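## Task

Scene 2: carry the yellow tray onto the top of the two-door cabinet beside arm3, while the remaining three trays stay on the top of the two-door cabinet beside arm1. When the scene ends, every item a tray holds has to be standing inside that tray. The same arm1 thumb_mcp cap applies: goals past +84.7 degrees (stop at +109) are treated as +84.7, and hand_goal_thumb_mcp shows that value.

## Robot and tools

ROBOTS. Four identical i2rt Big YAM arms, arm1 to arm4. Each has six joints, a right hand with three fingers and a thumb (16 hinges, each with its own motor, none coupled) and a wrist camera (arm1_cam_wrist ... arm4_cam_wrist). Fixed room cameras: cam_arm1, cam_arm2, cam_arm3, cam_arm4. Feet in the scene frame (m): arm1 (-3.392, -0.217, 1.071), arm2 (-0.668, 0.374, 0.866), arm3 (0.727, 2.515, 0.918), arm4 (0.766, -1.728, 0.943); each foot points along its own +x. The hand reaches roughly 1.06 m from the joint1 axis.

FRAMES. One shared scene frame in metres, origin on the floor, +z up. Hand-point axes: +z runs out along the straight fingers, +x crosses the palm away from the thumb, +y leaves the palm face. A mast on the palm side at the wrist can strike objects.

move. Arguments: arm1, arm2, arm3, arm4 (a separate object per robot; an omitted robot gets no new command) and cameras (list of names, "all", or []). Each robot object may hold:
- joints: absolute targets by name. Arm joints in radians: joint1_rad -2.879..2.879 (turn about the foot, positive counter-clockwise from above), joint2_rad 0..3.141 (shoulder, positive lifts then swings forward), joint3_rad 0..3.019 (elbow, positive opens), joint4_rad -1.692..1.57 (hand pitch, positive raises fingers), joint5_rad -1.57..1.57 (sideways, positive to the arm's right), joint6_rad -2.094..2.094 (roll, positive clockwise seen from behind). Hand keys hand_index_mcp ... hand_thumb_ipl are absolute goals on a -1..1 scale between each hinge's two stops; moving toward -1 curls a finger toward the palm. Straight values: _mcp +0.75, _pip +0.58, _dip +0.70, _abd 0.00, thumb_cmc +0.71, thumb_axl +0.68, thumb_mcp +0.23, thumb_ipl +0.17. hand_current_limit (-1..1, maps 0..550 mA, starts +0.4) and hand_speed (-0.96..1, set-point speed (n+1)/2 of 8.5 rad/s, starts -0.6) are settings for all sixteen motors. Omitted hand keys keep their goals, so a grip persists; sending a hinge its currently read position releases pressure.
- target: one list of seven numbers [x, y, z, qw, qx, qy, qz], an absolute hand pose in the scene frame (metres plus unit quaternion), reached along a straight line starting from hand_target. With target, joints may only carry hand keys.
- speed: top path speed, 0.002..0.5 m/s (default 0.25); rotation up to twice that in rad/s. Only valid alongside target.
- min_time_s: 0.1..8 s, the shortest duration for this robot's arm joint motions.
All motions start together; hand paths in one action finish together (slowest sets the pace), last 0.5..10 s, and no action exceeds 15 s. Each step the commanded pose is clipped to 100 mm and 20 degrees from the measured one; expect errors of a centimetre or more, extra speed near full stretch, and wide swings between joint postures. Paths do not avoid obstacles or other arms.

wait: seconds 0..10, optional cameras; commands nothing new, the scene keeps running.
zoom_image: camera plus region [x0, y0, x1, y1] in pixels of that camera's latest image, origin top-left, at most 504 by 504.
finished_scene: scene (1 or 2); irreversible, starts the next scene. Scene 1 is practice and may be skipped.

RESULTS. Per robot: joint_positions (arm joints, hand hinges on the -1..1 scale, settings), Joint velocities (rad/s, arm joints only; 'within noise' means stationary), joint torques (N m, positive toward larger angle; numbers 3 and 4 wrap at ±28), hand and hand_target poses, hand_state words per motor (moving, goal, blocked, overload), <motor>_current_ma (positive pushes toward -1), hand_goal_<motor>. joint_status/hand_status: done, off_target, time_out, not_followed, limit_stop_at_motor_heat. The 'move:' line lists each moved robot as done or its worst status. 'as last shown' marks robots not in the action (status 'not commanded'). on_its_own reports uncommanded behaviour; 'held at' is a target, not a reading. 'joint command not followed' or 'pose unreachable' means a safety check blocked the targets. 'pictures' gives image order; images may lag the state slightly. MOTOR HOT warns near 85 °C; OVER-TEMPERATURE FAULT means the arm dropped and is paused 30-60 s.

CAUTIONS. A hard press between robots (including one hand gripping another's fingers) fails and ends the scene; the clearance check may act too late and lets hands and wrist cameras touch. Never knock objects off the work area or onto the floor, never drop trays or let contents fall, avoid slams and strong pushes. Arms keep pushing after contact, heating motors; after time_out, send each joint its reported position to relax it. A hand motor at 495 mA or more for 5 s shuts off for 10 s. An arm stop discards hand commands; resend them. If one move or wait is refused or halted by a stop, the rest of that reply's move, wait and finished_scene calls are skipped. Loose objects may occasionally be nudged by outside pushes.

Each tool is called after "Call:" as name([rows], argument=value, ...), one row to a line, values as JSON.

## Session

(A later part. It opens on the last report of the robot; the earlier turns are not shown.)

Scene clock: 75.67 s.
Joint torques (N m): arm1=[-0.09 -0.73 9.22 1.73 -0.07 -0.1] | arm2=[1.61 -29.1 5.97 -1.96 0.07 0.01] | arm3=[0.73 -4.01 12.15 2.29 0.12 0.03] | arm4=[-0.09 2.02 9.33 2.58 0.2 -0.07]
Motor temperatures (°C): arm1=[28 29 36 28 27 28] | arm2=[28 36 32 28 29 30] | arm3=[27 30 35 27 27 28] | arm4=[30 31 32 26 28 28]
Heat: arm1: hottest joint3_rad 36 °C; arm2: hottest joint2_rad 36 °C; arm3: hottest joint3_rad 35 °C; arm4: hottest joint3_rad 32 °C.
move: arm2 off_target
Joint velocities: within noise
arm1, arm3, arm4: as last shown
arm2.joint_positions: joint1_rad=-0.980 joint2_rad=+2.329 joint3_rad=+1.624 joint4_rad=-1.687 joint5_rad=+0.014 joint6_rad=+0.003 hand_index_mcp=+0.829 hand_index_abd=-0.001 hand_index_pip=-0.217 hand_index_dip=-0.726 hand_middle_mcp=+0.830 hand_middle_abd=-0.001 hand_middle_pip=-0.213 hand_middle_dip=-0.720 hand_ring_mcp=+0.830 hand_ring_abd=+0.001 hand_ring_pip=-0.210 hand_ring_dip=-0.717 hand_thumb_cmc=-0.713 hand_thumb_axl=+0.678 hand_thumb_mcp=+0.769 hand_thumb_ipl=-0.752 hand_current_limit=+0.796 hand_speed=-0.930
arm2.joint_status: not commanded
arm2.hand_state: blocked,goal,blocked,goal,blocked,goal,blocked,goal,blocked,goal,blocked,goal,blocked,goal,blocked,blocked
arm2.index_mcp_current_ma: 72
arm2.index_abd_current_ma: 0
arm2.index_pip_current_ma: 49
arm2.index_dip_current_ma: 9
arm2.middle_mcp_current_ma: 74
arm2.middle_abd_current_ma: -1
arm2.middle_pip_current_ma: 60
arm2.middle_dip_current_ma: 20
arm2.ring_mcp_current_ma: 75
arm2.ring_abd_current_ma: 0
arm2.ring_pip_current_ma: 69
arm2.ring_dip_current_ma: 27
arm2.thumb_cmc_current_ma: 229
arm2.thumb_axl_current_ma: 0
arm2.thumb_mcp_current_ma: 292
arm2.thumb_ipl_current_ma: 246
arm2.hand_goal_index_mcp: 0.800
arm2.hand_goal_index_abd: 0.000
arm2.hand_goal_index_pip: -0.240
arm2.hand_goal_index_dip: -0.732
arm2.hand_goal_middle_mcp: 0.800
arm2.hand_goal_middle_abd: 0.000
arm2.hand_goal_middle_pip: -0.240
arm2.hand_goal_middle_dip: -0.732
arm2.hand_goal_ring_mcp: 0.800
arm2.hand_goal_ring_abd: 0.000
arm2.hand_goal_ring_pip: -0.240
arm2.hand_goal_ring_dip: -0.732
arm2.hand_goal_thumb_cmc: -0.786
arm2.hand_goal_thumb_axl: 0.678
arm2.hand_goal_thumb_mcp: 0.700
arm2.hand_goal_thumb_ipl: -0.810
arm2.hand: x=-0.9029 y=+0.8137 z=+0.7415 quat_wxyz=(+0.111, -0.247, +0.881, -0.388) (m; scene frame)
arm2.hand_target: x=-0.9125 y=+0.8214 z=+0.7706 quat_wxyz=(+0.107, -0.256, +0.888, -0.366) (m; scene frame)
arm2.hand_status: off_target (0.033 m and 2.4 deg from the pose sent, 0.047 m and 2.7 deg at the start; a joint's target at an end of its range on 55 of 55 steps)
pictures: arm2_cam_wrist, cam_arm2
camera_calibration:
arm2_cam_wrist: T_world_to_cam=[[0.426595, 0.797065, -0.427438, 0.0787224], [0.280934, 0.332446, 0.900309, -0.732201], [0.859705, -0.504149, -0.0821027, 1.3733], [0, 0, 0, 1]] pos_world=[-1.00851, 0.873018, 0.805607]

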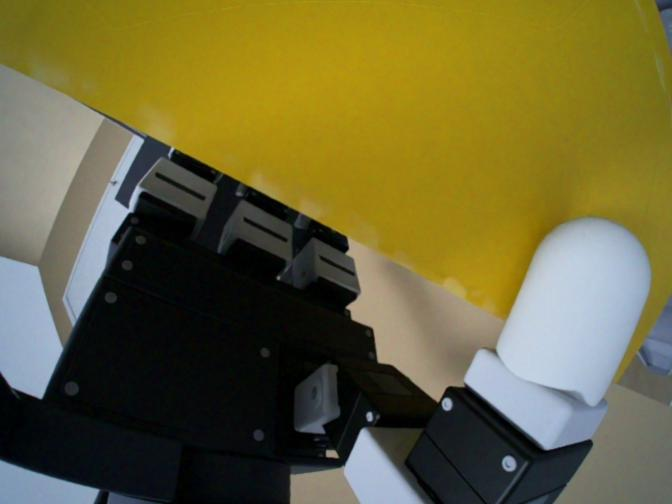

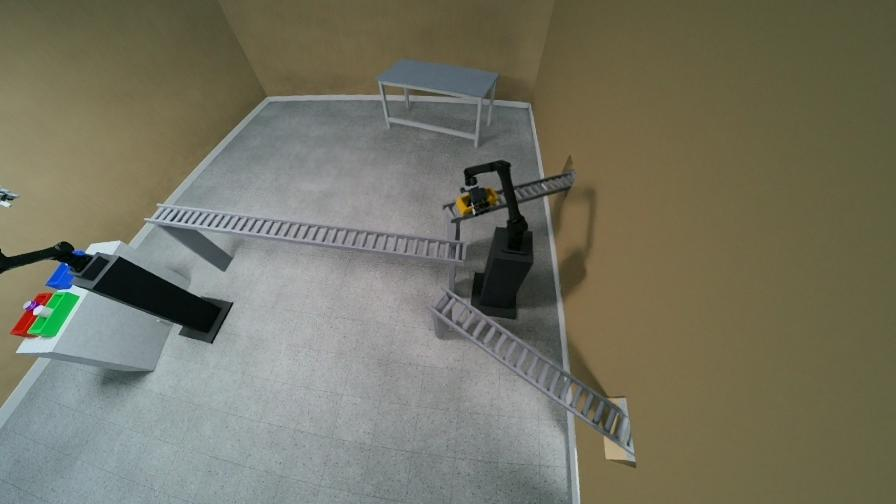

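Call:
move(arm2={"target":[-0.904,0.803,0.795,0.1165,-0.2498,0.8712,-0.4063],"speed":0.05})

Call:
move(arm2={"target":[-0.898,0.790,0.79,0.1165,-0.2498,0.8712,-0.4063],"speed":0.05}, cameras=["cam_arm2","arm2_cam_wrist"])

Call:
zoom_image(camera="cam_arm2", region=[438, 178, 508, 226])

Call:
zoom_image(camera="cam_arm2", region=[442, 190, 482, 226])

Scene clock: 77.47 s.
Joint torques (N m): arm1=[-0.21 -0.73 9.32 1.73 -0.07 -0.1] | arm2=[1.61 -26.99 5.48 -2.1 0.06 0.04] | arm3=[0.79 -3.96 12.16 2.29 0.11 0.02] | arm4=[-0.09 1.9 9.35 2.59 0.2 -0.08]
Motor temperatures (°C): arm1=[28 29 36 28 27 28] | arm2=[28 36 32 28 29 30] | arm3=[27 30 35 27 27 28] | arm4=[30 31 33 26 28 28]
Heat: arm1: hottest joint3_rad 36 °C; arm2: hottest joint2_rad 36 °C; arm3: hottest joint3_rad 35 °C; arm4: hottest joint3_rad 33 °C.
move: arm2 off_target
Joint velocities: within noise
arm1, arm3, arm4: as last shown
arm2.joint_positions: joint1_rad=-0.976 joint2_rad=+2.245 joint3_rad=+1.550 joint4_rad=-1.683 joint5_rad=+0.011 joint6_rad=+0.003 hand_index_mcp=+0.829 hand_index_abd=+0.001 hand_index_pip=-0.214 hand_index_dip=-0.724 hand_middle_mcp=+0.826 hand_middle_abd=-0.001 hand_middle_pip=-0.213 hand_middle_dip=-0.720 hand_ring_mcp=+0.820 hand_ring_abd=+0.001 hand_ring_pip=-0.210 hand_ring_dip=-0.717 hand_thumb_cmc=-0.713 hand_thumb_axl=+0.678 hand_thumb_mcp=+0.769 hand_thumb_ipl=-0.752 hand_current_limit=+0.796 hand_speed=-0.930
arm2.joint_status: not commanded
arm2.hand_state: blocked,goal,blocked,goal,blocked,goal,blocked,goal,blocked,goal,blocked,goal,blocked,goal,blocked,blocked
arm2.index_mcp_current_ma: 72
arm2.index_abd_current_ma: 0
arm2.index_pip_current_ma: 57
arm2.index_dip_current_ma: 13
arm2.middle_mcp_current_ma: 63
arm2.middle_abd_current_ma: -1
arm2.middle_pip_current_ma: 60
arm2.middle_dip_current_ma: 21
arm2.ring_mcp_current_ma: 45
arm2.ring_abd_current_ma: 0
arm2.ring_pip_current_ma: 69
arm2.ring_dip_current_ma: 28
arm2.thumb_cmc_current_ma: 229
arm2.thumb_axl_current_ma: 0
arm2.thumb_mcp_current_ma: 292
arm2.thumb_ipl_current_ma: 246
arm2.hand_goal_index_mcp: 0.800
arm2.hand_goal_index_abd: 0.000
arm2.hand_goal_index_pip: -0.240
arm2.hand_goal_index_dip: -0.732
arm2.hand_goal_middle_mcp: 0.800
arm2.hand_goal_middle_abd: 0.000
arm2.hand_goal_middle_pip: -0.240
arm2.hand_goal_middle_dip: -0.732
arm2.hand_goal_ring_mcp: 0.800
arm2.hand_goal_ring_abd: 0.000
arm2.hand_goal_ring_pip: -0.240
arm2.hand_goal_ring_dip: -0.732
arm2.hand_goal_thumb_cmc: -0.786
arm2.hand_goal_thumb_axl: 0.678
arm2.hand_goal_thumb_mcp: 0.700
arm2.hand_goal_thumb_ipl: -0.810
arm2.hand: x=-0.8976 y=+0.8001 z=+0.7681 quat_wxyz=(+0.109, -0.249, +0.883, -0.383) (m; scene frame)
arm2.hand_target: x=-0.9035 y=+0.8025 z=+0.7934 quat_wxyz=(+0.107, -0.255, +0.888, -0.367) (m; scene frame)
arm2.hand_status: off_target (0.028 m and 3.2 deg from the pose sent, 0.055 m and 2.4 deg at the start; a joint's target at an end of its range on 44 of 44 steps)
pictures: none

Scene clock: 78.87 s.
Joint torques (N m): arm1=[-0.03 -0.85 9.21 1.74 -0.07 -0.11] | arm2=[1.85 -25.47 4.72 -2.21 0.03 0.02] | arm3=[0.85 -4.01 12.14 2.29 0.12 0.03] | arm4=[-0.09 2.02 9.36 2.59 0.2 -0.07]
Motor temperatures (°C): arm1=[28 29 36 28 27 28] | arm2=[28 36 32 28 29 30] | arm3=[27 30 35 27 27 28] | arm4=[30 31 33 26 28 28]
Heat: arm1: hottest joint3_rad 36 °C; arm2: hottest joint2_rad 36 °C; arm3: hottest joint3_rad 35 °C; arm4: hottest joint3_rad 33 °C.
move: arm2 off_target
Joint velocities: within noise
arm1, arm3, arm4: as last shown
arm2.joint_positions: joint1_rad=-0.975 joint2_rad=+2.230 joint3_rad=+1.527 joint4_rad=-1.680 joint5_rad=+0.008 joint6_rad=+0.008 hand_index_mcp=+0.829 hand_index_abd=+0.001 hand_index_pip=-0.208 hand_index_dip=-0.714 hand_middle_mcp=+0.822 hand_middle_abd=-0.001 hand_middle_pip=-0.213 hand_middle_dip=-0.720 hand_ring_mcp=+0.809 hand_ring_abd=+0.001 hand_ring_pip=-0.210 hand_ring_dip=-0.717 hand_thumb_cmc=-0.713 hand_thumb_axl=+0.678 hand_thumb_mcp=+0.769 hand_thumb_ipl=-0.752 hand_current_limit=+0.796 hand_speed=-0.930
arm2.joint_status: not commanded
arm2.hand_state: blocked,goal,blocked,goal,blocked,goal,blocked,goal,goal,goal,blocked,goal,blocked,goal,blocked,blocked
arm2.index_mcp_current_ma: 72
arm2.index_abd_current_ma: 0
arm2.index_pip_current_ma: 74
arm2.index_dip_current_ma: 34
arm2.middle_mcp_current_ma: 51
arm2.middle_abd_current_ma: -1
arm2.middle_pip_current_ma: 60
arm2.middle_dip_current_ma: 21
arm2.ring_mcp_current_ma: 15
arm2.ring_abd_current_ma: 0
arm2.ring_pip_current_ma: 69
arm2.ring_dip_current_ma: 28
arm2.thumb_cmc_current_ma: 229
arm2.thumb_axl_current_ma: 0
arm2.thumb_mcp_current_ma: 292
arm2.thumb_ipl_current_ma: 246
arm2.hand_goal_index_mcp: 0.800
arm2.hand_goal_index_abd: 0.000
arm2.hand_goal_index_pip: -0.240
arm2.hand_goal_index_dip: -0.732
arm2.hand_goal_middle_mcp: 0.800
arm2.hand_goal_middle_abd: 0.000
arm2.hand_goal_middle_pip: -0.240
arm2.hand_goal_middle_dip: -0.732
arm2.hand_goal_ring_mcp: 0.800
arm2.hand_goal_ring_abd: 0.000
arm2.hand_goal_ring_pip: -0.240
arm2.hand_goal_ring_dip: -0.732
arm2.hand_goal_thumb_cmc: -0.786
arm2.hand_goal_thumb_axl: 0.678
arm2.hand_goal_thumb_mcp: 0.700
arm2.hand_goal_thumb_ipl: -0.810
arm2.hand: x=-0.8944 y=+0.7943 z=+0.7711 quat_wxyz=(+0.109, -0.246, +0.883, -0.384) (m; scene frame)
arm2.hand_target: x=-0.8977 y=+0.7897 z=+0.7888 quat_wxyz=(+0.110, -0.254, +0.883, -0.380) (m; scene frame)
arm2.hand_status: off_target (0.020 m and 3.0 deg from the pose sent, 0.024 m and 3.2 deg at the start; a joint's target at an end of its range on 41 of 42 steps)
pictures: arm2_cam_wrist, cam_arm2
camera_calibration:
arm2_cam_wrist: T_world_to_cam=[[0.426569, 0.799202, -0.423457, 0.0984511], [0.287188, 0.324277, 0.901314, -0.743568], [0.857649, -0.506084, -0.0911953, 1.36531], [0, 0, 0, 1]] pos_world=[-0.999411, 0.853402, 0.836388]

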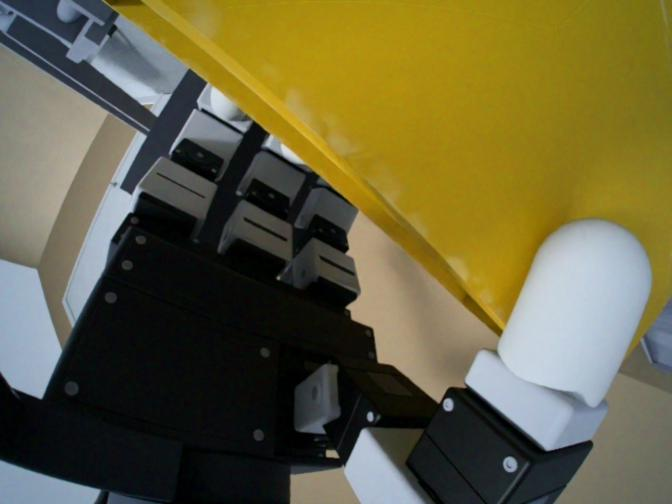

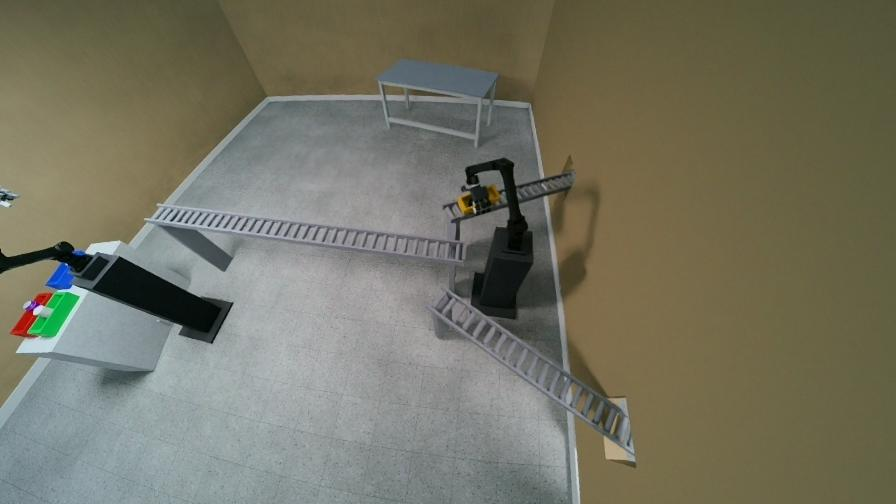

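Scaled by 7.200 from the camera's 896x504 image, which has a finer 1280x720 frame.

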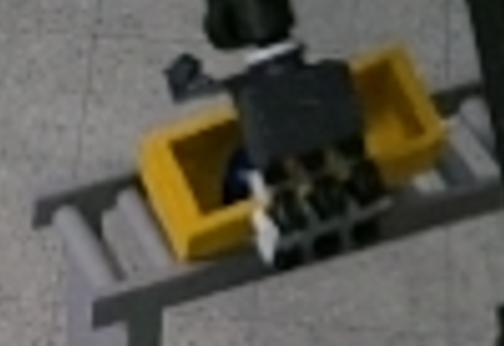

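Scaled by 12.600 from the camera's 896x504 image, which has a finer 1280x720 frame.

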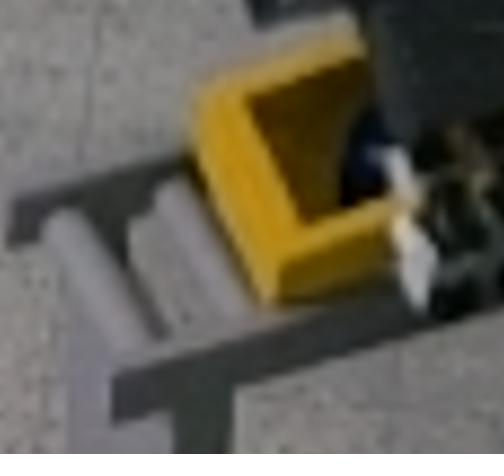

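Call:
move(arm2={"target":[-0.886,0.767,0.80,0.1165,-0.2498,0.8712,-0.4063],"speed":0.06})

Call:
move(arm2={"target":[-0.886,0.768,0.75,0.1165,-0.2498,0.8712,-0.4063],"speed":0.05}, cameras=["cam_arm2","arm2_cam_wrist"])

Call:
zoom_image(camera="cam_arm2", region=[438, 178, 508, 226])

Call:
zoom_image(camera="cam_arm2", region=[442, 190, 482, 226])

Scene clock: 80.47 s.
Joint torques (N m): arm1=[-0.15 -0.79 9.25 1.76 -0.08 -0.07] | arm2=[1.61 -23.88 4.31 -2.45 0.24 0.04] | arm3=[0.79 -3.96 12.15 2.32 0.12 0.03] | arm4=[-0.03 2.02 9.35 2.59 0.2 -0.07]
Motor temperatures (°C): arm1=[28 29 36 28 27 28] | arm2=[28 36 32 28 29 30] | arm3=[27 30 35 27 27 28] | arm4=[30 31 33 26 28 28]
Heat: arm1: hottest joint3_rad 36 °C; arm2: hottest joint2_rad 36 °C; arm3: hottest joint3_rad 35 °C; arm4: hottest joint3_rad 33 °C.
move: arm2 off_target
Joint velocities: within noise
arm1.joint_positions: joint1_rad=-0.737 joint2_rad=+0.634 joint3_rad=+1.335 joint4_rad=-1.417 joint5_rad=-0.090 joint6_rad=+1.139 hand_index_mcp=+0.753 hand_index_abd=+0.000 hand_index_pip=+0.577 hand_index_dip=+0.696 hand_middle_mcp=+0.753 hand_middle_abd=+0.000 hand_middle_pip=+0.577 hand_middle_dip=+0.696 hand_ring_mcp=+0.753 hand_ring_abd=+0.000 hand_ring_pip=+0.577 hand_ring_dip=+0.696 hand_thumb_cmc=+0.714 hand_thumb_axl=+0.677 hand_thumb_mcp=+0.225 hand_thumb_ipl=+0.168 hand_current_limit=+0.400 hand_speed=-0.600
arm1.joint_status: not commanded
arm1.hand_state: goal,goal,goal,goal,goal,goal,goal,goal,goal,goal,goal,goal,goal,goal,goal,goal
arm1.index_mcp_current_ma: -2
arm1.index_abd_current_ma: 0
arm1.index_pip_current_ma: 2
arm1.index_dip_current_ma: 0
arm1.middle_mcp_current_ma: -2
arm1.middle_abd_current_ma: 0
arm1.middle_pip_current_ma: 2
arm1.middle_dip_current_ma: 0
arm1.ring_mcp_current_ma: -2
arm1.ring_abd_current_ma: 0
arm1.ring_pip_current_ma: 2
arm1.ring_dip_current_ma: 0
arm1.thumb_cmc_current_ma: 1
arm1.thumb_axl_current_ma: -2
arm1.thumb_mcp_current_ma: -3
arm1.thumb_ipl_current_ma: -1
arm1.hand_goal_index_mcp: 0.754
arm1.hand_goal_index_abd: 0.000
arm1.hand_goal_index_pip: 0.576
arm1.hand_goal_index_dip: 0.696
arm1.hand_goal_middle_mcp: 0.754
arm1.hand_goal_middle_abd: 0.000
arm1.hand_goal_middle_pip: 0.576
arm1.hand_goal_middle_dip: 0.696
arm1.hand_goal_ring_mcp: 0.754
arm1.hand_goal_ring_abd: 0.000
arm1.hand_goal_ring_pip: 0.576
arm1.hand_goal_ring_dip: 0.696
arm1.hand_goal_thumb_cmc: 0.714
arm1.hand_goal_thumb_axl: 0.678
arm1.hand_goal_thumb_mcp: 0.226
arm1.hand_goal_thumb_ipl: 0.168
arm1.hand: x=-3.5208 y=+0.0075 z=+1.5719 quat_wxyz=(-0.369, +0.131, +0.898, +0.198) (m; scene frame)
arm1.hand_target: x=-3.5196 y=+0.0064 z=+1.5845 quat_wxyz=(-0.380, +0.130, +0.893, +0.205) (m; scene frame)
arm1.hand_status: not commanded
arm2.joint_positions: joint1_rad=-0.968 joint2_rad=+2.170 joint3_rad=+1.455 joint4_rad=-1.675 joint5_rad=+0.000 joint6_rad=+0.009 hand_index_mcp=+0.829 hand_index_abd=+0.001 hand_index_pip=-0.185 hand_index_dip=-0.691 hand_middle_mcp=+0.812 hand_middle_abd=-0.001 hand_middle_pip=-0.217 hand_middle_dip=-0.724 hand_ring_mcp=+0.796 hand_ring_abd=+0.001 hand_ring_pip=-0.236 hand_ring_dip=-0.728 hand_thumb_cmc=-0.717 hand_thumb_axl=+0.679 hand_thumb_mcp=+0.773 hand_thumb_ipl=-0.752 hand_current_limit=+0.796 hand_speed=-0.930
arm2.joint_status: not commanded
arm2.hand_state: blocked,goal,blocked,blocked,goal,goal,blocked,goal,goal,goal,goal,goal,blocked,goal,blocked,blocked
arm2.index_mcp_current_ma: 72
arm2.index_abd_current_ma: 0
arm2.index_pip_current_ma: 154
arm2.index_dip_current_ma: 104
arm2.middle_mcp_current_ma: 23
arm2.middle_abd_current_ma: -1
arm2.middle_pip_current_ma: 48
arm2.middle_dip_current_ma: 11
arm2.ring_mcp_current_ma: -5
arm2.ring_abd_current_ma: 0
arm2.ring_pip_current_ma: 5
arm2.ring_dip_current_ma: 5
arm2.thumb_cmc_current_ma: 212
arm2.thumb_axl_current_ma: 0
arm2.thumb_mcp_current_ma: 312
arm2.thumb_ipl_current_ma: 246
arm2.hand_goal_index_mcp: 0.800
arm2.hand_goal_index_abd: 0.000
arm2.hand_goal_index_pip: -0.240
arm2.hand_goal_index_dip: -0.732
arm2.hand_goal_middle_mcp: 0.800
arm2.hand_goal_middle_abd: 0.000
arm2.hand_goal_middle_pip: -0.240
arm2.hand_goal_middle_dip: -0.732
arm2.hand_goal_ring_mcp: 0.800
arm2.hand_goal_ring_abd: 0.000
arm2.hand_goal_ring_pip: -0.240
arm2.hand_goal_ring_dip: -0.732
arm2.hand_goal_thumb_cmc: -0.786
arm2.hand_goal_thumb_axl: 0.678
arm2.hand_goal_thumb_mcp: 0.700
arm2.hand_goal_thumb_ipl: -0.810
arm2.hand: x=-0.8875 y=+0.7744 z=+0.7851 quat_wxyz=(+0.108, -0.247, +0.881, -0.388) (m; scene frame)
arm2.hand_target: x=-0.8858 y=+0.7668 z=+0.7988 quat_wxyz=(+0.113, -0.252, +0.878, -0.390) (m; scene frame)
arm2.hand_status: off_target (0.017 m and 2.6 deg from the pose sent, 0.041 m and 3.0 deg at the start; a joint's target at an end of its range on 35 of 35 steps)
arm3: as last shown
arm4.joint_positions: joint1_rad=+0.313 joint2_rad=+0.596 joint3_rad=+1.467 joint4_rad=-1.176 joint5_rad=-0.033 joint6_rad=+1.202 hand_index_mcp=+0.754 hand_index_abd=+0.001 hand_index_pip=+0.577 hand_index_dip=+0.696 hand_middle_mcp=+0.754 hand_middle_abd=+0.001 hand_middle_pip=+0.577 hand_middle_dip=+0.696 hand_ring_mcp=+0.754 hand_ring_abd=+0.001 hand_ring_pip=+0.577 hand_ring_dip=+0.696 hand_thumb_cmc=+0.714 hand_thumb_axl=+0.677 hand_thumb_mcp=+0.226 hand_thumb_ipl=+0.168 hand_current_limit=+0.400 hand_speed=-0.600
arm4.joint_status: not commanded
arm4.hand_state: goal,goal,goal,goal,goal,goal,goal,goal,goal,goal,goal,goal,goal,goal,goal,goal
arm4.index_mcp_current_ma: 0
arm4.index_abd_current_ma: 2
arm4.index_pip_current_ma: 1
arm4.index_dip_current_ma: 0
arm4.middle_mcp_current_ma: 0
arm4.middle_abd_current_ma: 2
arm4.middle_pip_current_ma: 1
arm4.middle_dip_current_ma: 0
arm4.ring_mcp_current_ma: 0
arm4.ring_abd_current_ma: 2
arm4.ring_pip_current_ma: 1
arm4.ring_dip_current_ma: 0
arm4.thumb_cmc_current_ma: 0
arm4.thumb_axl_current_ma: -2
arm4.thumb_mcp_current_ma: 0
arm4.thumb_ipl_current_ma: -1
arm4.hand_goal_index_mcp: 0.754
arm4.hand_goal_index_abd: 0.000
arm4.hand_goal_index_pip: 0.576
arm4.hand_goal_index_dip: 0.696
arm4.hand_goal_middle_mcp: 0.754
arm4.hand_goal_middle_abd: 0.000
arm4.hand_goal_middle_pip: 0.576
arm4.hand_goal_middle_dip: 0.696
arm4.hand_goal_ring_mcp: 0.754
arm4.hand_goal_ring_abd: 0.000
arm4.hand_goal_ring_pip: 0.576
arm4.hand_goal_ring_dip: 0.696
arm4.hand_goal_thumb_cmc: 0.714
arm4.hand_goal_thumb_axl: 0.678
arm4.hand_goal_thumb_mcp: 0.226
arm4.hand_goal_thumb_ipl: 0.168
arm4.hand: x=+0.9906 y=-1.8461 z=+1.5666 quat_wxyz=(+0.123, +0.800, +0.107, +0.578) (m; scene frame)
arm4.hand_target: x=+0.9863 y=-1.8458 z=+1.5791 quat_wxyz=(+0.126, +0.791, +0.106, +0.589) (m; scene frame)
arm4.hand_status: not commanded
pictures: none

Scene clock: 82.00 s.
Joint torques (N m): arm1=[-0.32 -0.85 9.24 1.77 -0.07 -0.1] | arm2=[1.38 -17.14 6.5 -2.25 0.03 0] | arm3=[0.73 -4.01 12.14 2.3 0.11 0.02] | arm4=[-0.09 2.02 9.35 2.61 0.2 -0.07]
Motor temperatures (°C): arm1=[28 29 36 28 27 28] | arm2=[28 36 32 28 29 30] | arm3=[27 30 36 27 27 28] | arm4=[30 31 33 26 28 28]
Heat: arm1: hottest joint3_rad 36 °C; arm2: hottest joint2_rad 36 °C; arm3: hottest joint3_rad 36 °C; arm4: hottest joint3_rad 33 °C.
move: arm2 off_target
Joint velocities: within noise
arm1, arm3, arm4: as last shown
arm2.joint_positions: joint1_rad=-0.968 joint2_rad=+2.203 joint3_rad=+1.461 joint4_rad=-1.635 joint5_rad=+0.004 joint6_rad=+0.011 hand_index_mcp=+0.830 hand_index_abd=+0.001 hand_index_pip=-0.185 hand_index_dip=-0.691 hand_middle_mcp=+0.807 hand_middle_abd=-0.001 hand_middle_pip=-0.227 hand_middle_dip=-0.731 hand_ring_mcp=+0.796 hand_ring_abd=+0.001 hand_ring_pip=-0.236 hand_ring_dip=-0.728 hand_thumb_cmc=-0.722 hand_thumb_axl=+0.679 hand_thumb_mcp=+0.778 hand_thumb_ipl=-0.752 hand_current_limit=+0.796 hand_speed=-0.930
arm2.joint_status: not commanded
arm2.hand_state: blocked,goal,blocked,blocked,goal,goal,goal,goal,goal,goal,goal,goal,blocked,goal,blocked,blocked
arm2.index_mcp_current_ma: 74
arm2.index_abd_current_ma: 0
arm2.index_pip_current_ma: 154
arm2.index_dip_current_ma: 104
arm2.middle_mcp_current_ma: 12
arm2.middle_abd_current_ma: -1
arm2.middle_pip_current_ma: 22
arm2.middle_dip_current_ma: 1
arm2.ring_mcp_current_ma: -5
arm2.ring_abd_current_ma: 0
arm2.ring_pip_current_ma: 4
arm2.ring_dip_current_ma: 5
arm2.thumb_cmc_current_ma: 192
arm2.thumb_axl_current_ma: 0
arm2.thumb_mcp_current_ma: 342
arm2.thumb_ipl_current_ma: 246
arm2.hand_goal_index_mcp: 0.800
arm2.hand_goal_index_abd: 0.000
arm2.hand_goal_index_pip: -0.240
arm2.hand_goal_index_dip: -0.732
arm2.hand_goal_middle_mcp: 0.800
arm2.hand_goal_middle_abd: 0.000
arm2.hand_goal_middle_pip: -0.240
arm2.hand_goal_middle_dip: -0.732
arm2.hand_goal_ring_mcp: 0.800
arm2.hand_goal_ring_abd: 0.000
arm2.hand_goal_ring_pip: -0.240
arm2.hand_goal_ring_dip: -0.732
arm2.hand_goal_thumb_cmc: -0.786
arm2.hand_goal_thumb_axl: 0.678
arm2.hand_goal_thumb_mcp: 0.700
arm2.hand_goal_thumb_ipl: -0.810
arm2.hand: x=-0.8893 y=+0.7790 z=+0.7667 quat_wxyz=(+0.108, -0.247, +0.884, -0.382) (m; scene frame)
arm2.hand_target: x=-0.8858 y=+0.7677 z=+0.7506 quat_wxyz=(+0.116, -0.250, +0.871, -0.406) (m; scene frame)
arm2.hand_status: off_target (0.020 m and 3.3 deg from the pose sent, 0.036 m and 2.6 deg at the start)
pictures: arm2_cam_wrist, cam_arm2
camera_calibration:
arm2_cam_wrist: T_world_to_cam=[[0.423642, 0.801875, -0.421336, 0.100292], [0.289398, 0.320946, 0.901799, -0.731925], [0.858356, -0.503974, -0.0960949, 1.35566], [0, 0, 0, 1]] pos_world=[-0.994306, 0.837703, 0.832578]

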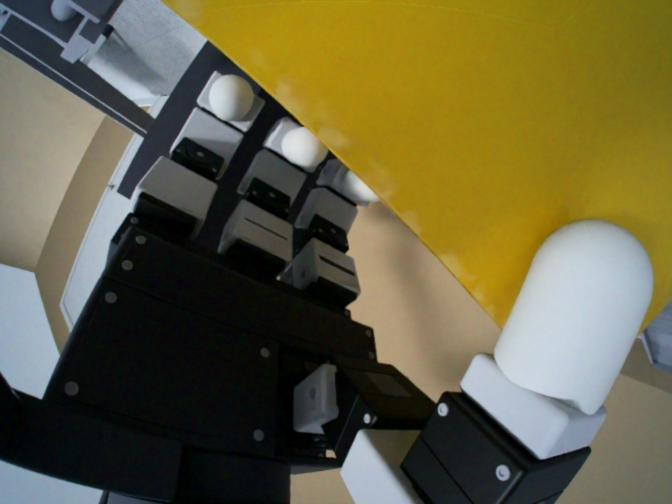

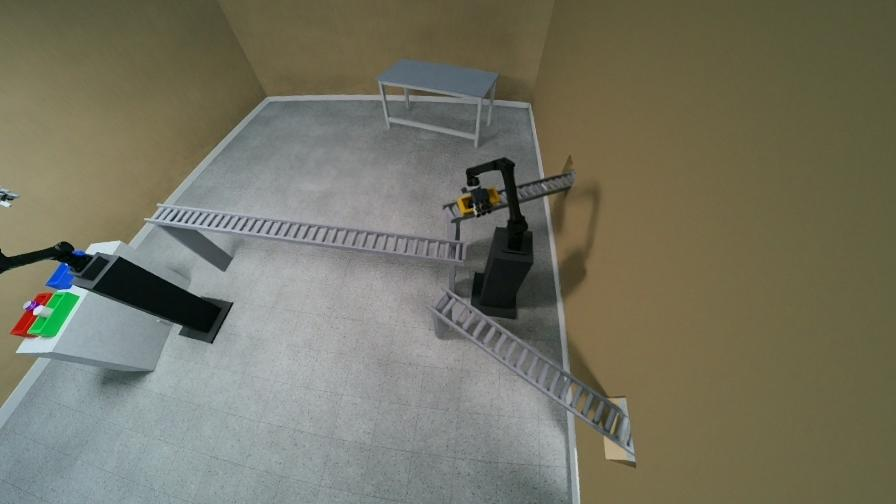

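Scaled by 7.200 from the camera's 896x504 image, which has a finer 1280x720 frame.

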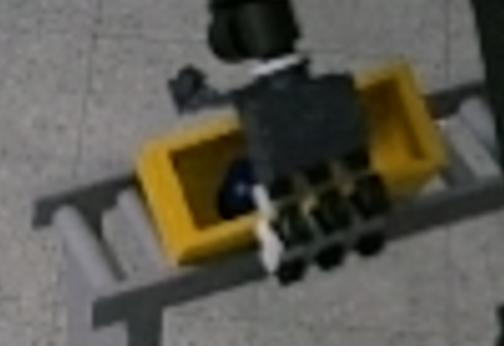

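Scaled by 12.600 from the camera's 896x504 image, which has a finer 1280x720 frame.

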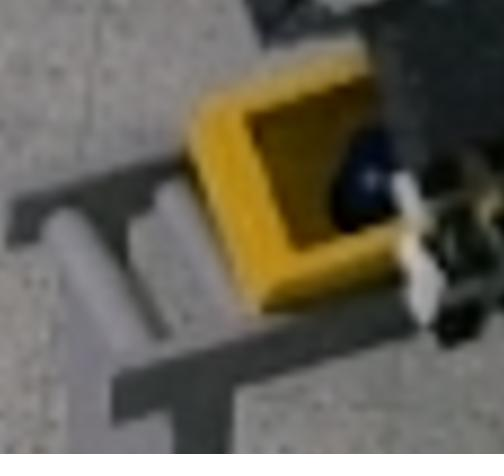

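Call:
move(arm2={"target":[-0.898,0.800,0.735,0.1116,-0.2394,0.8743,-0.4077],"speed":0.05})

Call:
move(arm2={"target":[-0.906,0.815,0.712,0.1080,-0.2310,0.8762,-0.4086],"speed":0.05}, cameras=["cam_arm2","arm2_cam_wrist"])

Call:
zoom_image(camera="cam_arm2", region=[438, 178, 508, 226])

Call:
zoom_image(camera="cam_arm2", region=[442, 190, 482, 226])

Scene clock: 83.93 s.
Joint torques (N m): arm1=[-0.15 -1.03 9.25 1.73 -0.08 -0.09] | arm2=[0.32 -18.32 9.14 -1.78 -0.25 0.05] | arm3=[0.79 -4.01 12.12 2.3 0.11 0.02] | arm4=[-0.09 2.02 9.35 2.58 0.2 -0.07]
Motor temperatures (°C): arm1=[28 29 36 28 27 28] | arm2=[28 36 32 28 29 30] | arm3=[27 30 36 27 27 28] | arm4=[30 31 33 26 28 28]
Heat: arm1: hottest joint3_rad 36 °C; arm2: hottest joint2_rad 36 °C; arm3: hottest joint3_rad 36 °C; arm4: hottest joint3_rad 33 °C.
move: arm2 off_target
Joint velocities: within noise
arm1, arm4: as last shown
arm2.joint_positions: joint1_rad=-0.970 joint2_rad=+2.294 joint3_rad=+1.569 joint4_rad=-1.693 joint5_rad=+0.003 joint6_rad=+0.011 hand_index_mcp=+0.796 hand_index_abd=+0.001 hand_index_pip=-0.237 hand_index_dip=-0.728 hand_middle_mcp=+0.796 hand_middle_abd=-0.001 hand_middle_pip=-0.237 hand_middle_dip=-0.734 hand_ring_mcp=+0.818 hand_ring_abd=+0.001 hand_ring_pip=-0.237 hand_ring_dip=-0.747 hand_thumb_cmc=-0.748 hand_thumb_axl=+0.679 hand_thumb_mcp=+0.745 hand_thumb_ipl=-0.770 hand_current_limit=+0.796 hand_speed=-0.930
arm2.joint_status: not commanded
arm2.hand_state: goal,goal,goal,goal,goal,goal,goal,goal,goal,goal,goal,goal,blocked,goal,blocked,blocked
arm2.index_mcp_current_ma: -5
arm2.index_abd_current_ma: 0
arm2.index_pip_current_ma: 4
arm2.index_dip_current_ma: 5
arm2.middle_mcp_current_ma: -6
arm2.middle_abd_current_ma: -1
arm2.middle_pip_current_ma: 3
arm2.middle_dip_current_ma: -2
arm2.ring_mcp_current_ma: 38
arm2.ring_abd_current_ma: 0
arm2.ring_pip_current_ma: 3
arm2.ring_dip_current_ma: -27
arm2.thumb_cmc_current_ma: 98
arm2.thumb_axl_current_ma: 0
arm2.thumb_mcp_current_ma: 165
arm2.thumb_ipl_current_ma: 151
arm2.hand_goal_index_mcp: 0.800
arm2.hand_goal_index_abd: 0.000
arm2.hand_goal_index_pip: -0.240
arm2.hand_goal_index_dip: -0.732
arm2.hand_goal_middle_mcp: 0.800
arm2.hand_goal_middle_abd: 0.000
arm2.hand_goal_middle_pip: -0.240
arm2.hand_goal_middle_dip: -0.732
arm2.hand_goal_ring_mcp: 0.800
arm2.hand_goal_ring_abd: 0.000
arm2.hand_goal_ring_pip: -0.240
arm2.hand_goal_ring_dip: -0.732
arm2.hand_goal_thumb_cmc: -0.786
arm2.hand_goal_thumb_axl: 0.678
arm2.hand_goal_thumb_mcp: 0.700
arm2.hand_goal_thumb_ipl: -0.810
arm2.on_its_own: hand_index_mcp moved -0.034 to your old target +0.800; hand_thumb_mcp moved -0.033 toward your old target +0.700
arm2.hand: x=-0.8984 y=+0.7942 z=+0.7500 quat_wxyz=(+0.113, -0.245, +0.876, -0.400) (m; scene frame)
arm2.hand_target: x=-0.8978 y=+0.7994 z=+0.7353 quat_wxyz=(+0.111, -0.240, +0.875, -0.407) (m; scene frame)
arm2.hand_status: off_target (0.016 m and 1.1 deg from the pose sent, 0.039 m and 3.3 deg at the start; a joint's target at an end of its range on 14 of 40 steps)
arm3.joint_positions: joint1_rad=+0.586 joint2_rad=+0.948 joint3_rad=+1.387 joint4_rad=-1.214 joint5_rad=+0.073 joint6_rad=+1.089 hand_index_mcp=+0.756 hand_index_abd=+0.001 hand_index_pip=+0.577 hand_index_dip=+0.696 hand_middle_mcp=+0.756 hand_middle_abd=+0.000 hand_middle_pip=+0.577 hand_middle_dip=+0.696 hand_ring_mcp=+0.756 hand_ring_abd=+0.001 hand_ring_pip=+0.577 hand_ring_dip=+0.696 hand_thumb_cmc=+0.716 hand_thumb_axl=+0.677 hand_thumb_mcp=+0.224 hand_thumb_ipl=+0.168 hand_current_limit=+0.400 hand_speed=-0.600
arm3.joint_status: not commanded
arm3.hand_state: goal,goal,goal,goal,goal,goal,goal,goal,goal,goal,goal,goal,goal,goal,goal,goal
arm3.index_mcp_current_ma: 5
arm3.index_abd_current_ma: 1
arm3.index_pip_current_ma: 2
arm3.index_dip_current_ma: 0
arm3.middle_mcp_current_ma: 5
arm3.middle_abd_current_ma: 1
arm3.middle_pip_current_ma: 2
arm3.middle_dip_current_ma: 0
arm3.ring_mcp_current_ma: 5
arm3.ring_abd_current_ma: 1
arm3.ring_pip_current_ma: 2
arm3.ring_dip_current_ma: 0
arm3.thumb_cmc_current_ma: 4
arm3.thumb_axl_current_ma: -2
arm3.thumb_mcp_current_ma: -6
arm3.thumb_ipl_current_ma: -1
arm3.hand_goal_index_mcp: 0.754
arm3.hand_goal_index_abd: 0.000
arm3.hand_goal_index_pip: 0.576
arm3.hand_goal_index_dip: 0.696
arm3.hand_goal_middle_mcp: 0.754
arm3.hand_goal_middle_abd: 0.000
arm3.hand_goal_middle_pip: 0.576
arm3.hand_goal_middle_dip: 0.696
arm3.hand_goal_ring_mcp: 0.754
arm3.hand_goal_ring_abd: 0.000
arm3.hand_goal_ring_pip: 0.576
arm3.hand_goal_ring_dip: 0.696
arm3.hand_goal_thumb_cmc: 0.714
arm3.hand_goal_thumb_axl: 0.678
arm3.hand_goal_thumb_mcp: 0.226
arm3.hand_goal_thumb_ipl: 0.168
arm3.hand: x=+0.9669 y=+2.8335 z=+1.4041 quat_wxyz=(-0.100, +0.633, +0.669, +0.376) (m; scene frame)
arm3.hand_target: x=+0.9634 y=+2.8384 z=+1.4091 quat_wxyz=(-0.108, +0.630, +0.667, +0.383) (m; scene frame)
arm3.hand_status: not commanded
pictures: none

Scene clock: 85.53 s.
Joint torques (N m): arm1=[0.03 -0.85 9.28 1.76 -0.08 -0.09] | arm2=[0.56 -15.5 10.67 -1.5 -0.35 0.15] | arm3=[0.79 -3.96 12.16 2.33 0.12 0.02] | arm4=[-0.09 2.02 9.33 2.59 0.2 -0.07]
Motor temperatures (°C): arm1=[28 29 36 28 27 28] | arm2=[28 36 32 28 29 30] | arm3=[27 30 36 27 27 28] | arm4=[30 31 33 26 28 28]
Heat: arm1: hottest joint3_rad 36 °C; arm2: hottest joint2_rad 36 °C; arm3: hottest joint3_rad 36 °C; arm4: hottest joint3_rad 33 °C.
move: arm2 off_target
Joint velocities: within noise
arm1, arm3, arm4: as last shown
arm2.joint_positions: joint1_rad=-0.977 joint2_rad=+2.323 joint3_rad=+1.625 joint4_rad=-1.699 joint5_rad=-0.005 joint6_rad=+0.009 hand_index_mcp=+0.811 hand_index_abd=+0.001 hand_index_pip=-0.252 hand_index_dip=-0.757 hand_middle_mcp=+0.824 hand_middle_abd=-0.001 hand_middle_pip=-0.271 hand_middle_dip=-0.773 hand_ring_mcp=+0.839 hand_ring_abd=+0.001 hand_ring_pip=-0.262 hand_ring_dip=-0.788 hand_thumb_cmc=-0.748 hand_thumb_axl=+0.679 hand_thumb_mcp=+0.744 hand_thumb_ipl=-0.770 hand_current_limit=+0.796 hand_speed=-0.930
arm2.joint_status: not commanded
arm2.hand_state: goal,goal,goal,blocked,blocked,goal,blocked,blocked,blocked,goal,blocked,blocked,blocked,goal,blocked,blocked
arm2.index_mcp_current_ma: 19
arm2.index_abd_current_ma: 0
arm2.index_pip_current_ma: -21
arm2.index_dip_current_ma: -56
arm2.middle_mcp_current_ma: 57
arm2.middle_abd_current_ma: -1
arm2.middle_pip_current_ma: -73
arm2.middle_dip_current_ma: -107
arm2.ring_mcp_current_ma: 106
arm2.ring_abd_current_ma: 0
arm2.ring_pip_current_ma: -47
arm2.ring_dip_current_ma: -157
arm2.thumb_cmc_current_ma: 98
arm2.thumb_axl_current_ma: 0
arm2.thumb_mcp_current_ma: 162
arm2.thumb_ipl_current_ma: 151
arm2.hand_goal_index_mcp: 0.800
arm2.hand_goal_index_abd: 0.000
arm2.hand_goal_index_pip: -0.240
arm2.hand_goal_index_dip: -0.732
arm2.hand_goal_middle_mcp: 0.800
arm2.hand_goal_middle_abd: 0.000
arm2.hand_goal_middle_pip: -0.240
arm2.hand_goal_middle_dip: -0.732
arm2.hand_goal_ring_mcp: 0.800
arm2.hand_goal_ring_abd: 0.000
arm2.hand_goal_ring_pip: -0.240
arm2.hand_goal_ring_dip: -0.732
arm2.hand_goal_thumb_cmc: -0.786
arm2.hand_goal_thumb_axl: 0.678
arm2.hand_goal_thumb_mcp: 0.700
arm2.hand_goal_thumb_ipl: -0.810
arm2.hand: x=-0.9061 y=+0.8109 z=+0.7460 quat_wxyz=(+0.105, -0.242, +0.881, -0.392) (m; scene frame)
arm2.hand_target: x=-0.9050 y=+0.8131 z=+0.7132 quat_wxyz=(+0.108, -0.231, +0.877, -0.407) (m; scene frame)
arm2.hand_status: off_target (0.034 m and 2.4 deg from the pose sent, 0.044 m and 1.9 deg at the start; a joint's target at an end of its range on 27 of 48 steps)
pictures: arm2_cam_wrist, cam_arm2
camera_calibration:
arm2_cam_wrist: T_world_to_cam=[[0.436321, 0.787131, -0.435946, 0.107508], [0.290834, 0.335119, 0.896165, -0.72462], [0.851493, -0.517803, -0.0827046, 1.37906], [0, 0, 0, 1]] pos_world=[-1.01042, 0.872291, 0.8103]

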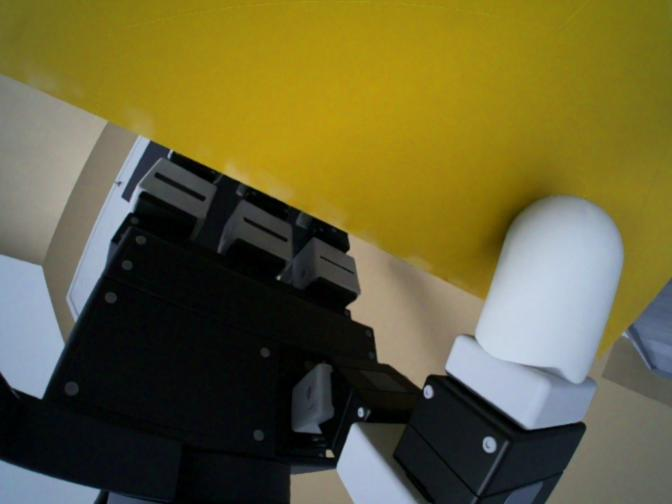

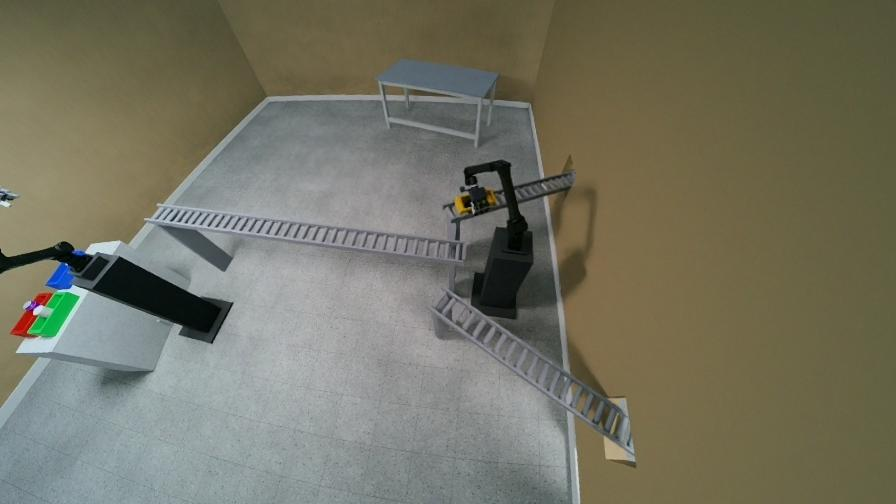

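Scaled by 7.200 from the camera's 896x504 image, which has a finer 1280x720 frame.

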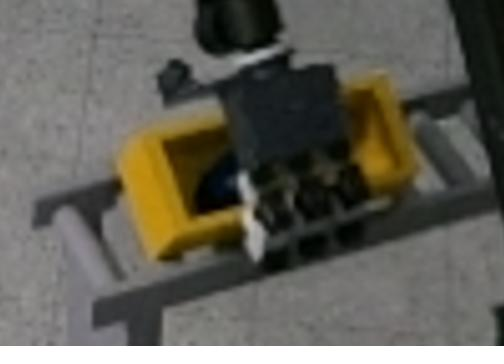

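Scaled by 12.600 from the camera's 896x504 image, which has a finer 1280x720 frame.

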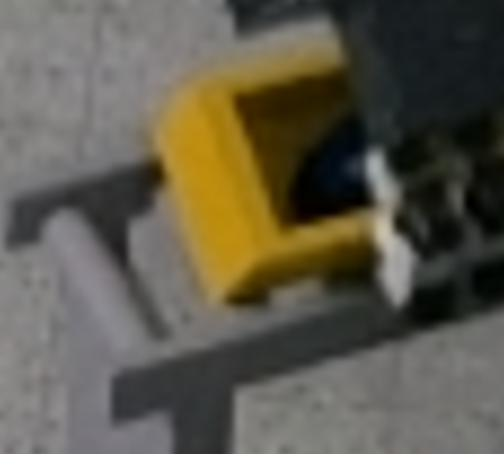

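Call:
move(arm2={"target":[-0.906,0.812,0.750,0.1080,-0.2310,0.8762,-0.4086],"speed":0.05,"joints":{"hand_speed":-0.9,"hand_index_mcp":0.87,"hand_middle_mcp":0.87,"hand_ring_mcp":0.87,"hand_index_pip":-0.15,"hand_middle_pip":-0.15,"hand_ring_pip":-0.15}}, cameras=["cam_arm2","arm2_cam_wrist"])

Call:
zoom_image(camera="cam_arm2", region=[438, 178, 508, 226])

Call:
zoom_image(camera="cam_arm2", region=[442, 190, 482, 226])

Scene clock: 87.50 s.
Joint torques (N m): arm1=[-0.09 -0.85 9.22 1.77 -0.08 -0.09] | arm2=[0.79 -23.41 5.23 -1.5 -0.31 0.15] | arm3=[0.85 -4.01 12.16 2.3 0.11 0.02] | arm4=[-0.09 2.02 9.33 2.59 0.2 -0.07]
Motor temperatures (°C): arm1=[28 29 36 28 27 28] | arm2=[28 36 32 28 29 30] | arm3=[27 30 36 27 27 28] | arm4=[30 31 33 26 28 28]
Heat: arm1: hottest joint3_rad 36 °C; arm2: hottest joint2_rad 36 °C; arm3: hottest joint3_rad 36 °C; arm4: hottest joint3_rad 33 °C.
move: arm2 off_target
Joint velocities: within noise
arm1, arm3, arm4: as last shown
arm2.joint_positions: joint1_rad=-0.977 joint2_rad=+2.320 joint3_rad=+1.633 joint4_rad=-1.699 joint5_rad=-0.007 joint6_rad=+0.010 hand_index_mcp=+0.862 hand_index_abd=+0.001 hand_index_pip=-0.153 hand_index_dip=-0.735 hand_middle_mcp=+0.867 hand_middle_abd=-0.001 hand_middle_pip=-0.173 hand_middle_dip=-0.753 hand_ring_mcp=+0.886 hand_ring_abd=+0.001 hand_ring_pip=-0.166 hand_ring_dip=-0.766 hand_thumb_cmc=-0.775 hand_thumb_axl=+0.679 hand_thumb_mcp=+0.704 hand_thumb_ipl=-0.805 hand_current_limit=+0.796 hand_speed=-0.900
arm2.joint_status: hand_middle_pip off_target (ended at -0.173, target -0.150); the others done
arm2.hand_state: goal,goal,goal,goal,goal,goal,blocked,blocked,goal,goal,goal,blocked,goal,goal,goal,goal
arm2.index_mcp_current_ma: -14
arm2.index_abd_current_ma: 0
arm2.index_pip_current_ma: -4
arm2.index_dip_current_ma: -3
arm2.middle_mcp_current_ma: -3
arm2.middle_abd_current_ma: -1
arm2.middle_pip_current_ma: -50
arm2.middle_dip_current_ma: -44
arm2.ring_mcp_current_ma: 32
arm2.ring_abd_current_ma: 0
arm2.ring_pip_current_ma: -32
arm2.ring_dip_current_ma: -83
arm2.thumb_cmc_current_ma: 18
arm2.thumb_axl_current_ma: 0
arm2.thumb_mcp_current_ma: 8
arm2.thumb_ipl_current_ma: 9
arm2.hand_goal_index_mcp: 0.870
arm2.hand_goal_index_abd: 0.000
arm2.hand_goal_index_pip: -0.150
arm2.hand_goal_index_dip: -0.732
arm2.hand_goal_middle_mcp: 0.870
arm2.hand_goal_middle_abd: 0.000
arm2.hand_goal_middle_pip: -0.150
arm2.hand_goal_middle_dip: -0.732
arm2.hand_goal_ring_mcp: 0.870
arm2.hand_goal_ring_abd: 0.000
arm2.hand_goal_ring_pip: -0.150
arm2.hand_goal_ring_dip: -0.732
arm2.hand_goal_thumb_cmc: -0.786
arm2.hand_goal_thumb_axl: 0.678
arm2.hand_goal_thumb_mcp: 0.700
arm2.hand_goal_thumb_ipl: -0.810
arm2.on_its_own: hand_thumb_mcp moved -0.040 to your old target +0.700; hand_thumb_ipl moved -0.036 to your old target -0.810
arm2.hand: x=-0.9086 y=+0.8145 z=+0.7489 quat_wxyz=(+0.103, -0.241, +0.884, -0.387) (m; scene frame)
arm2.hand_target: x=-0.9058 y=+0.8117 z=+0.7497 quat_wxyz=(+0.103, -0.234, +0.885, -0.389) (m; scene frame)
arm2.hand_status: off_target (0.004 m and 2.9 deg from the pose sent, 0.004 m and 2.3 deg at the start; a joint's target at an end of its range on 40 of 41 steps)
pictures: arm2_cam_wrist, cam_arm2
camera_calibration:
arm2_cam_wrist: T_world_to_cam=[[0.435278, 0.790034, -0.431717, 0.100528], [0.297429, 0.326413, 0.897213, -0.71535], [0.849747, -0.518942, -0.0928983, 1.39032], [0, 0, 0, 1]] pos_world=[-1.01241, 0.875577, 0.814379]

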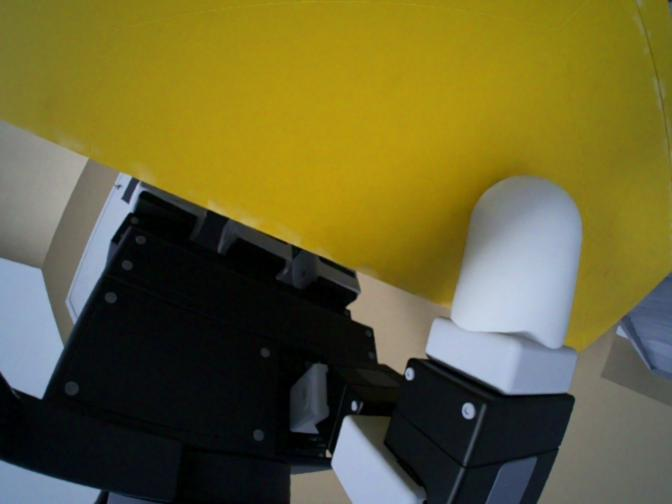

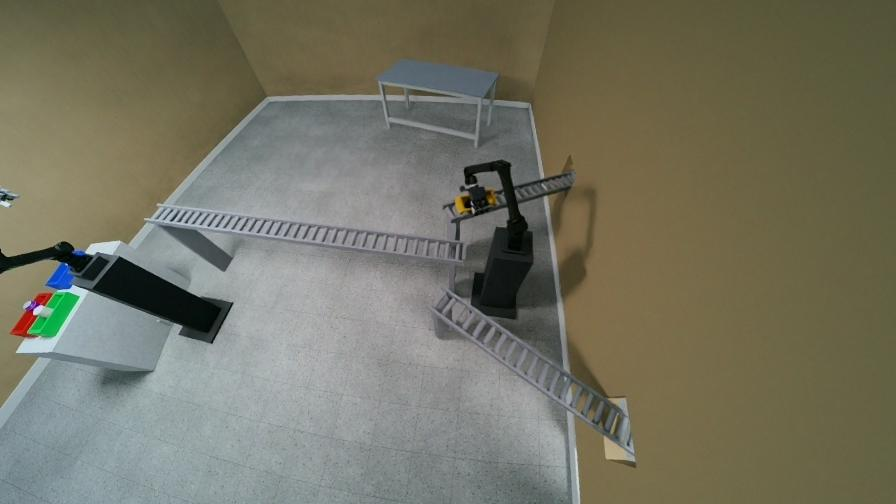

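Scaled by 7.200 from the camera's 896x504 image, which has a finer 1280x720 frame.

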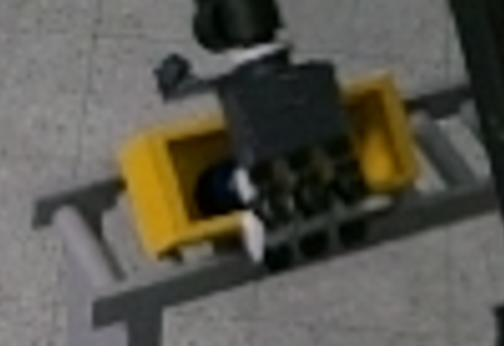

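Scaled by 12.600 from the camera's 896x504 image, which has a finer 1280x720 frame.

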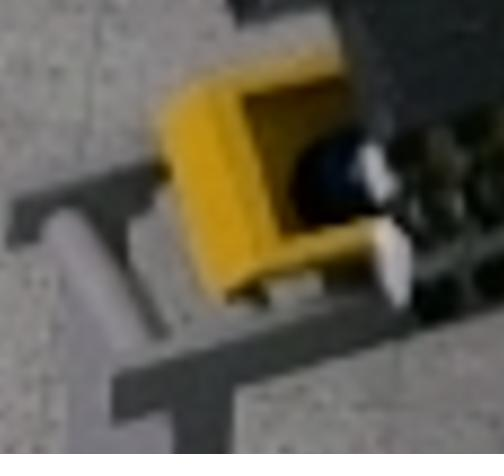

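Call:
move(arm2={"joints":{"hand_speed":-0.85,"hand_index_mcp":1.0,"hand_middle_mcp":1.0,"hand_ring_mcp":1.0,"hand_index_pip":0.139,"hand_middle_pip":0.139,"hand_ring_pip":0.139,"hand_thumb_mcp":0.74,"hand_thumb_ipl":-0.76}}, cameras=["cam_arm2","arm2_cam_wrist"])

Call:
zoom_image(camera="cam_arm2", region=[438, 178, 508, 226])

Call:
zoom_image(camera="cam_arm2", region=[442, 190, 482, 226])

Scene clock: 89.13 s.
Joint torques (N m): arm1=[-0.15 -0.67 9.26 1.74 -0.07 -0.09] | arm2=[0.85 -23.53 5.27 -1.59 -0.23 0.11] | arm3=[0.73 -4.07 12.14 2.3 0.11 0.02] | arm4=[-0.03 2.02 9.35 2.59 0.2 -0.07]
Motor temperatures (°C): arm1=[28 29 36 28 27 28] | arm2=[28 37 32 28 29 30] | arm3=[27 30 36 27 27 28] | arm4=[30 31 33 26 28 28]
Heat: arm1: hottest joint3_rad 36 °C; arm2: hottest joint2_rad 37 °C; arm3: hottest joint3_rad 36 °C; arm4: hottest joint3_rad 33 °C.
move: arm2 off_target
Joint velocities: within noise
arm1, arm3, arm4: as last shown
arm2.joint_positions: joint1_rad=-0.977 joint2_rad=+2.320 joint3_rad=+1.632 joint4_rad=-1.697 joint5_rad=-0.009 joint6_rad=+0.016 hand_index_mcp=+0.981 hand_index_abd=+0.001 hand_index_pip=+0.135 hand_index_dip=-0.735 hand_middle_mcp=+0.978 hand_middle_abd=-0.001 hand_middle_pip=+0.134 hand_middle_dip=-0.734 hand_ring_mcp=+0.981 hand_ring_abd=+0.001 hand_ring_pip=+0.134 hand_ring_dip=-0.735 hand_thumb_cmc=-0.775 hand_thumb_axl=+0.679 hand_thumb_mcp=+0.746 hand_thumb_ipl=-0.752 hand_current_limit=+0.796 hand_speed=-0.850
arm2.joint_status: hand_middle_mcp off_target (ended at +0.978, target +1.000); the others done
arm2.hand_state: goal,goal,goal,goal,blocked,goal,goal,goal,goal,goal,goal,goal,goal,goal,goal,goal
arm2.index_mcp_current_ma: -40
arm2.index_abd_current_ma: 0
arm2.index_pip_current_ma: -7
arm2.index_dip_current_ma: -3
arm2.middle_mcp_current_ma: -49
arm2.middle_abd_current_ma: -1
arm2.middle_pip_current_ma: -8
arm2.middle_dip_current_ma: -2
arm2.ring_mcp_current_ma: -41
arm2.ring_abd_current_ma: 0
arm2.ring_pip_current_ma: -8
arm2.ring_dip_current_ma: -3
arm2.thumb_cmc_current_ma: 19
arm2.thumb_axl_current_ma: 0
arm2.thumb_mcp_current_ma: 13
arm2.thumb_ipl_current_ma: 18
arm2.hand_goal_index_mcp: 1.000
arm2.hand_goal_index_abd: 0.000
arm2.hand_goal_index_pip: 0.140
arm2.hand_goal_index_dip: -0.732
arm2.hand_goal_middle_mcp: 1.000
arm2.hand_goal_middle_abd: 0.000
arm2.hand_goal_middle_pip: 0.140
arm2.hand_goal_middle_dip: -0.732
arm2.hand_goal_ring_mcp: 1.000
arm2.hand_goal_ring_abd: 0.000
arm2.hand_goal_ring_pip: 0.140
arm2.hand_goal_ring_dip: -0.732
arm2.hand_goal_thumb_cmc: -0.786
arm2.hand_goal_thumb_axl: 0.678
arm2.hand_goal_thumb_mcp: 0.740
arm2.hand_goal_thumb_ipl: -0.760
arm2.hand: x=-0.9083 y=+0.8145 z=+0.7485 quat_wxyz=(+0.103, -0.239, +0.885, -0.387) (m; scene frame)
arm2.hand_target: x=-0.9057 y=+0.8116 z=+0.7496 quat_wxyz=(+0.103, -0.234, +0.885, -0.389) (m; scene frame)
arm2.hand_status: not commanded
pictures: arm2_cam_wrist, cam_arm2
camera_calibration:
arm2_cam_wrist: T_world_to_cam=[[0.440203, 0.788907, -0.428773, 0.103447], [0.296675, 0.322918, 0.898726, -0.714079], [0.84747, -0.522828, -0.0918992, 1.39029], [0, 0, 0, 1]] pos_world=[-1.01192, 0.875863, 0.813883]

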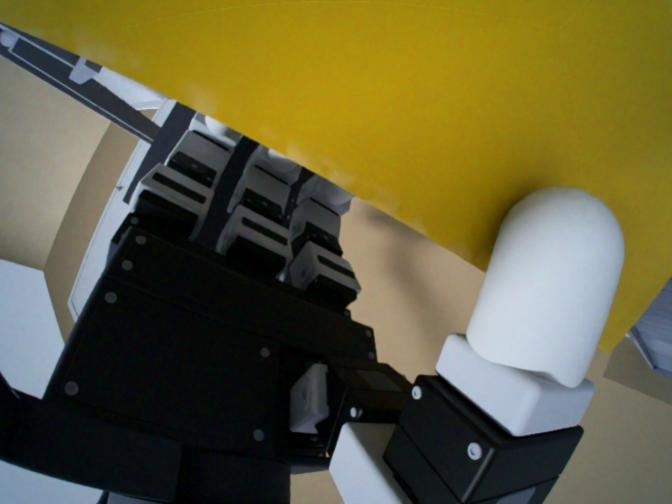

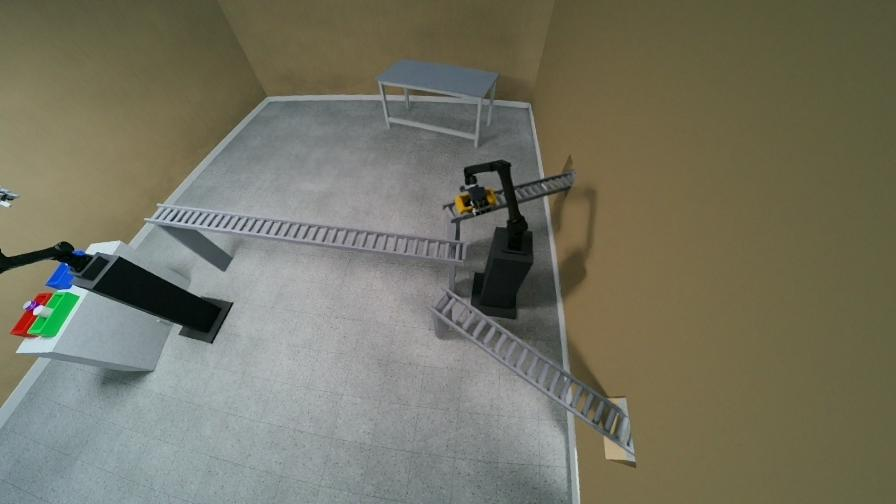

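Scaled by 7.200 from the camera's 896x504 image, which has a finer 1280x720 frame.

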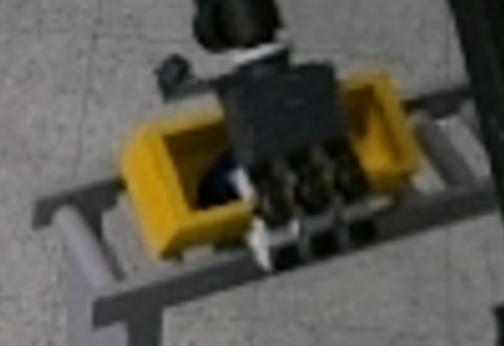

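Scaled by 12.600 from the camera's 896x504 image, which has a finer 1280x720 frame.

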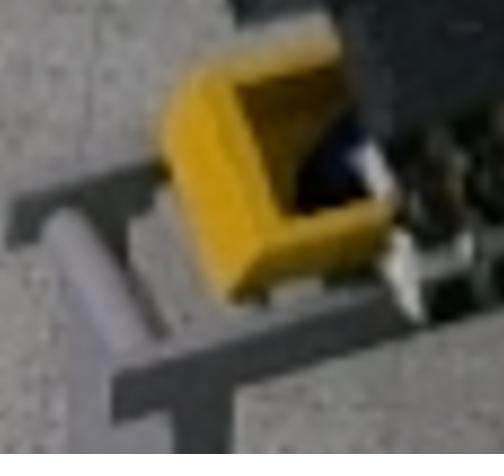

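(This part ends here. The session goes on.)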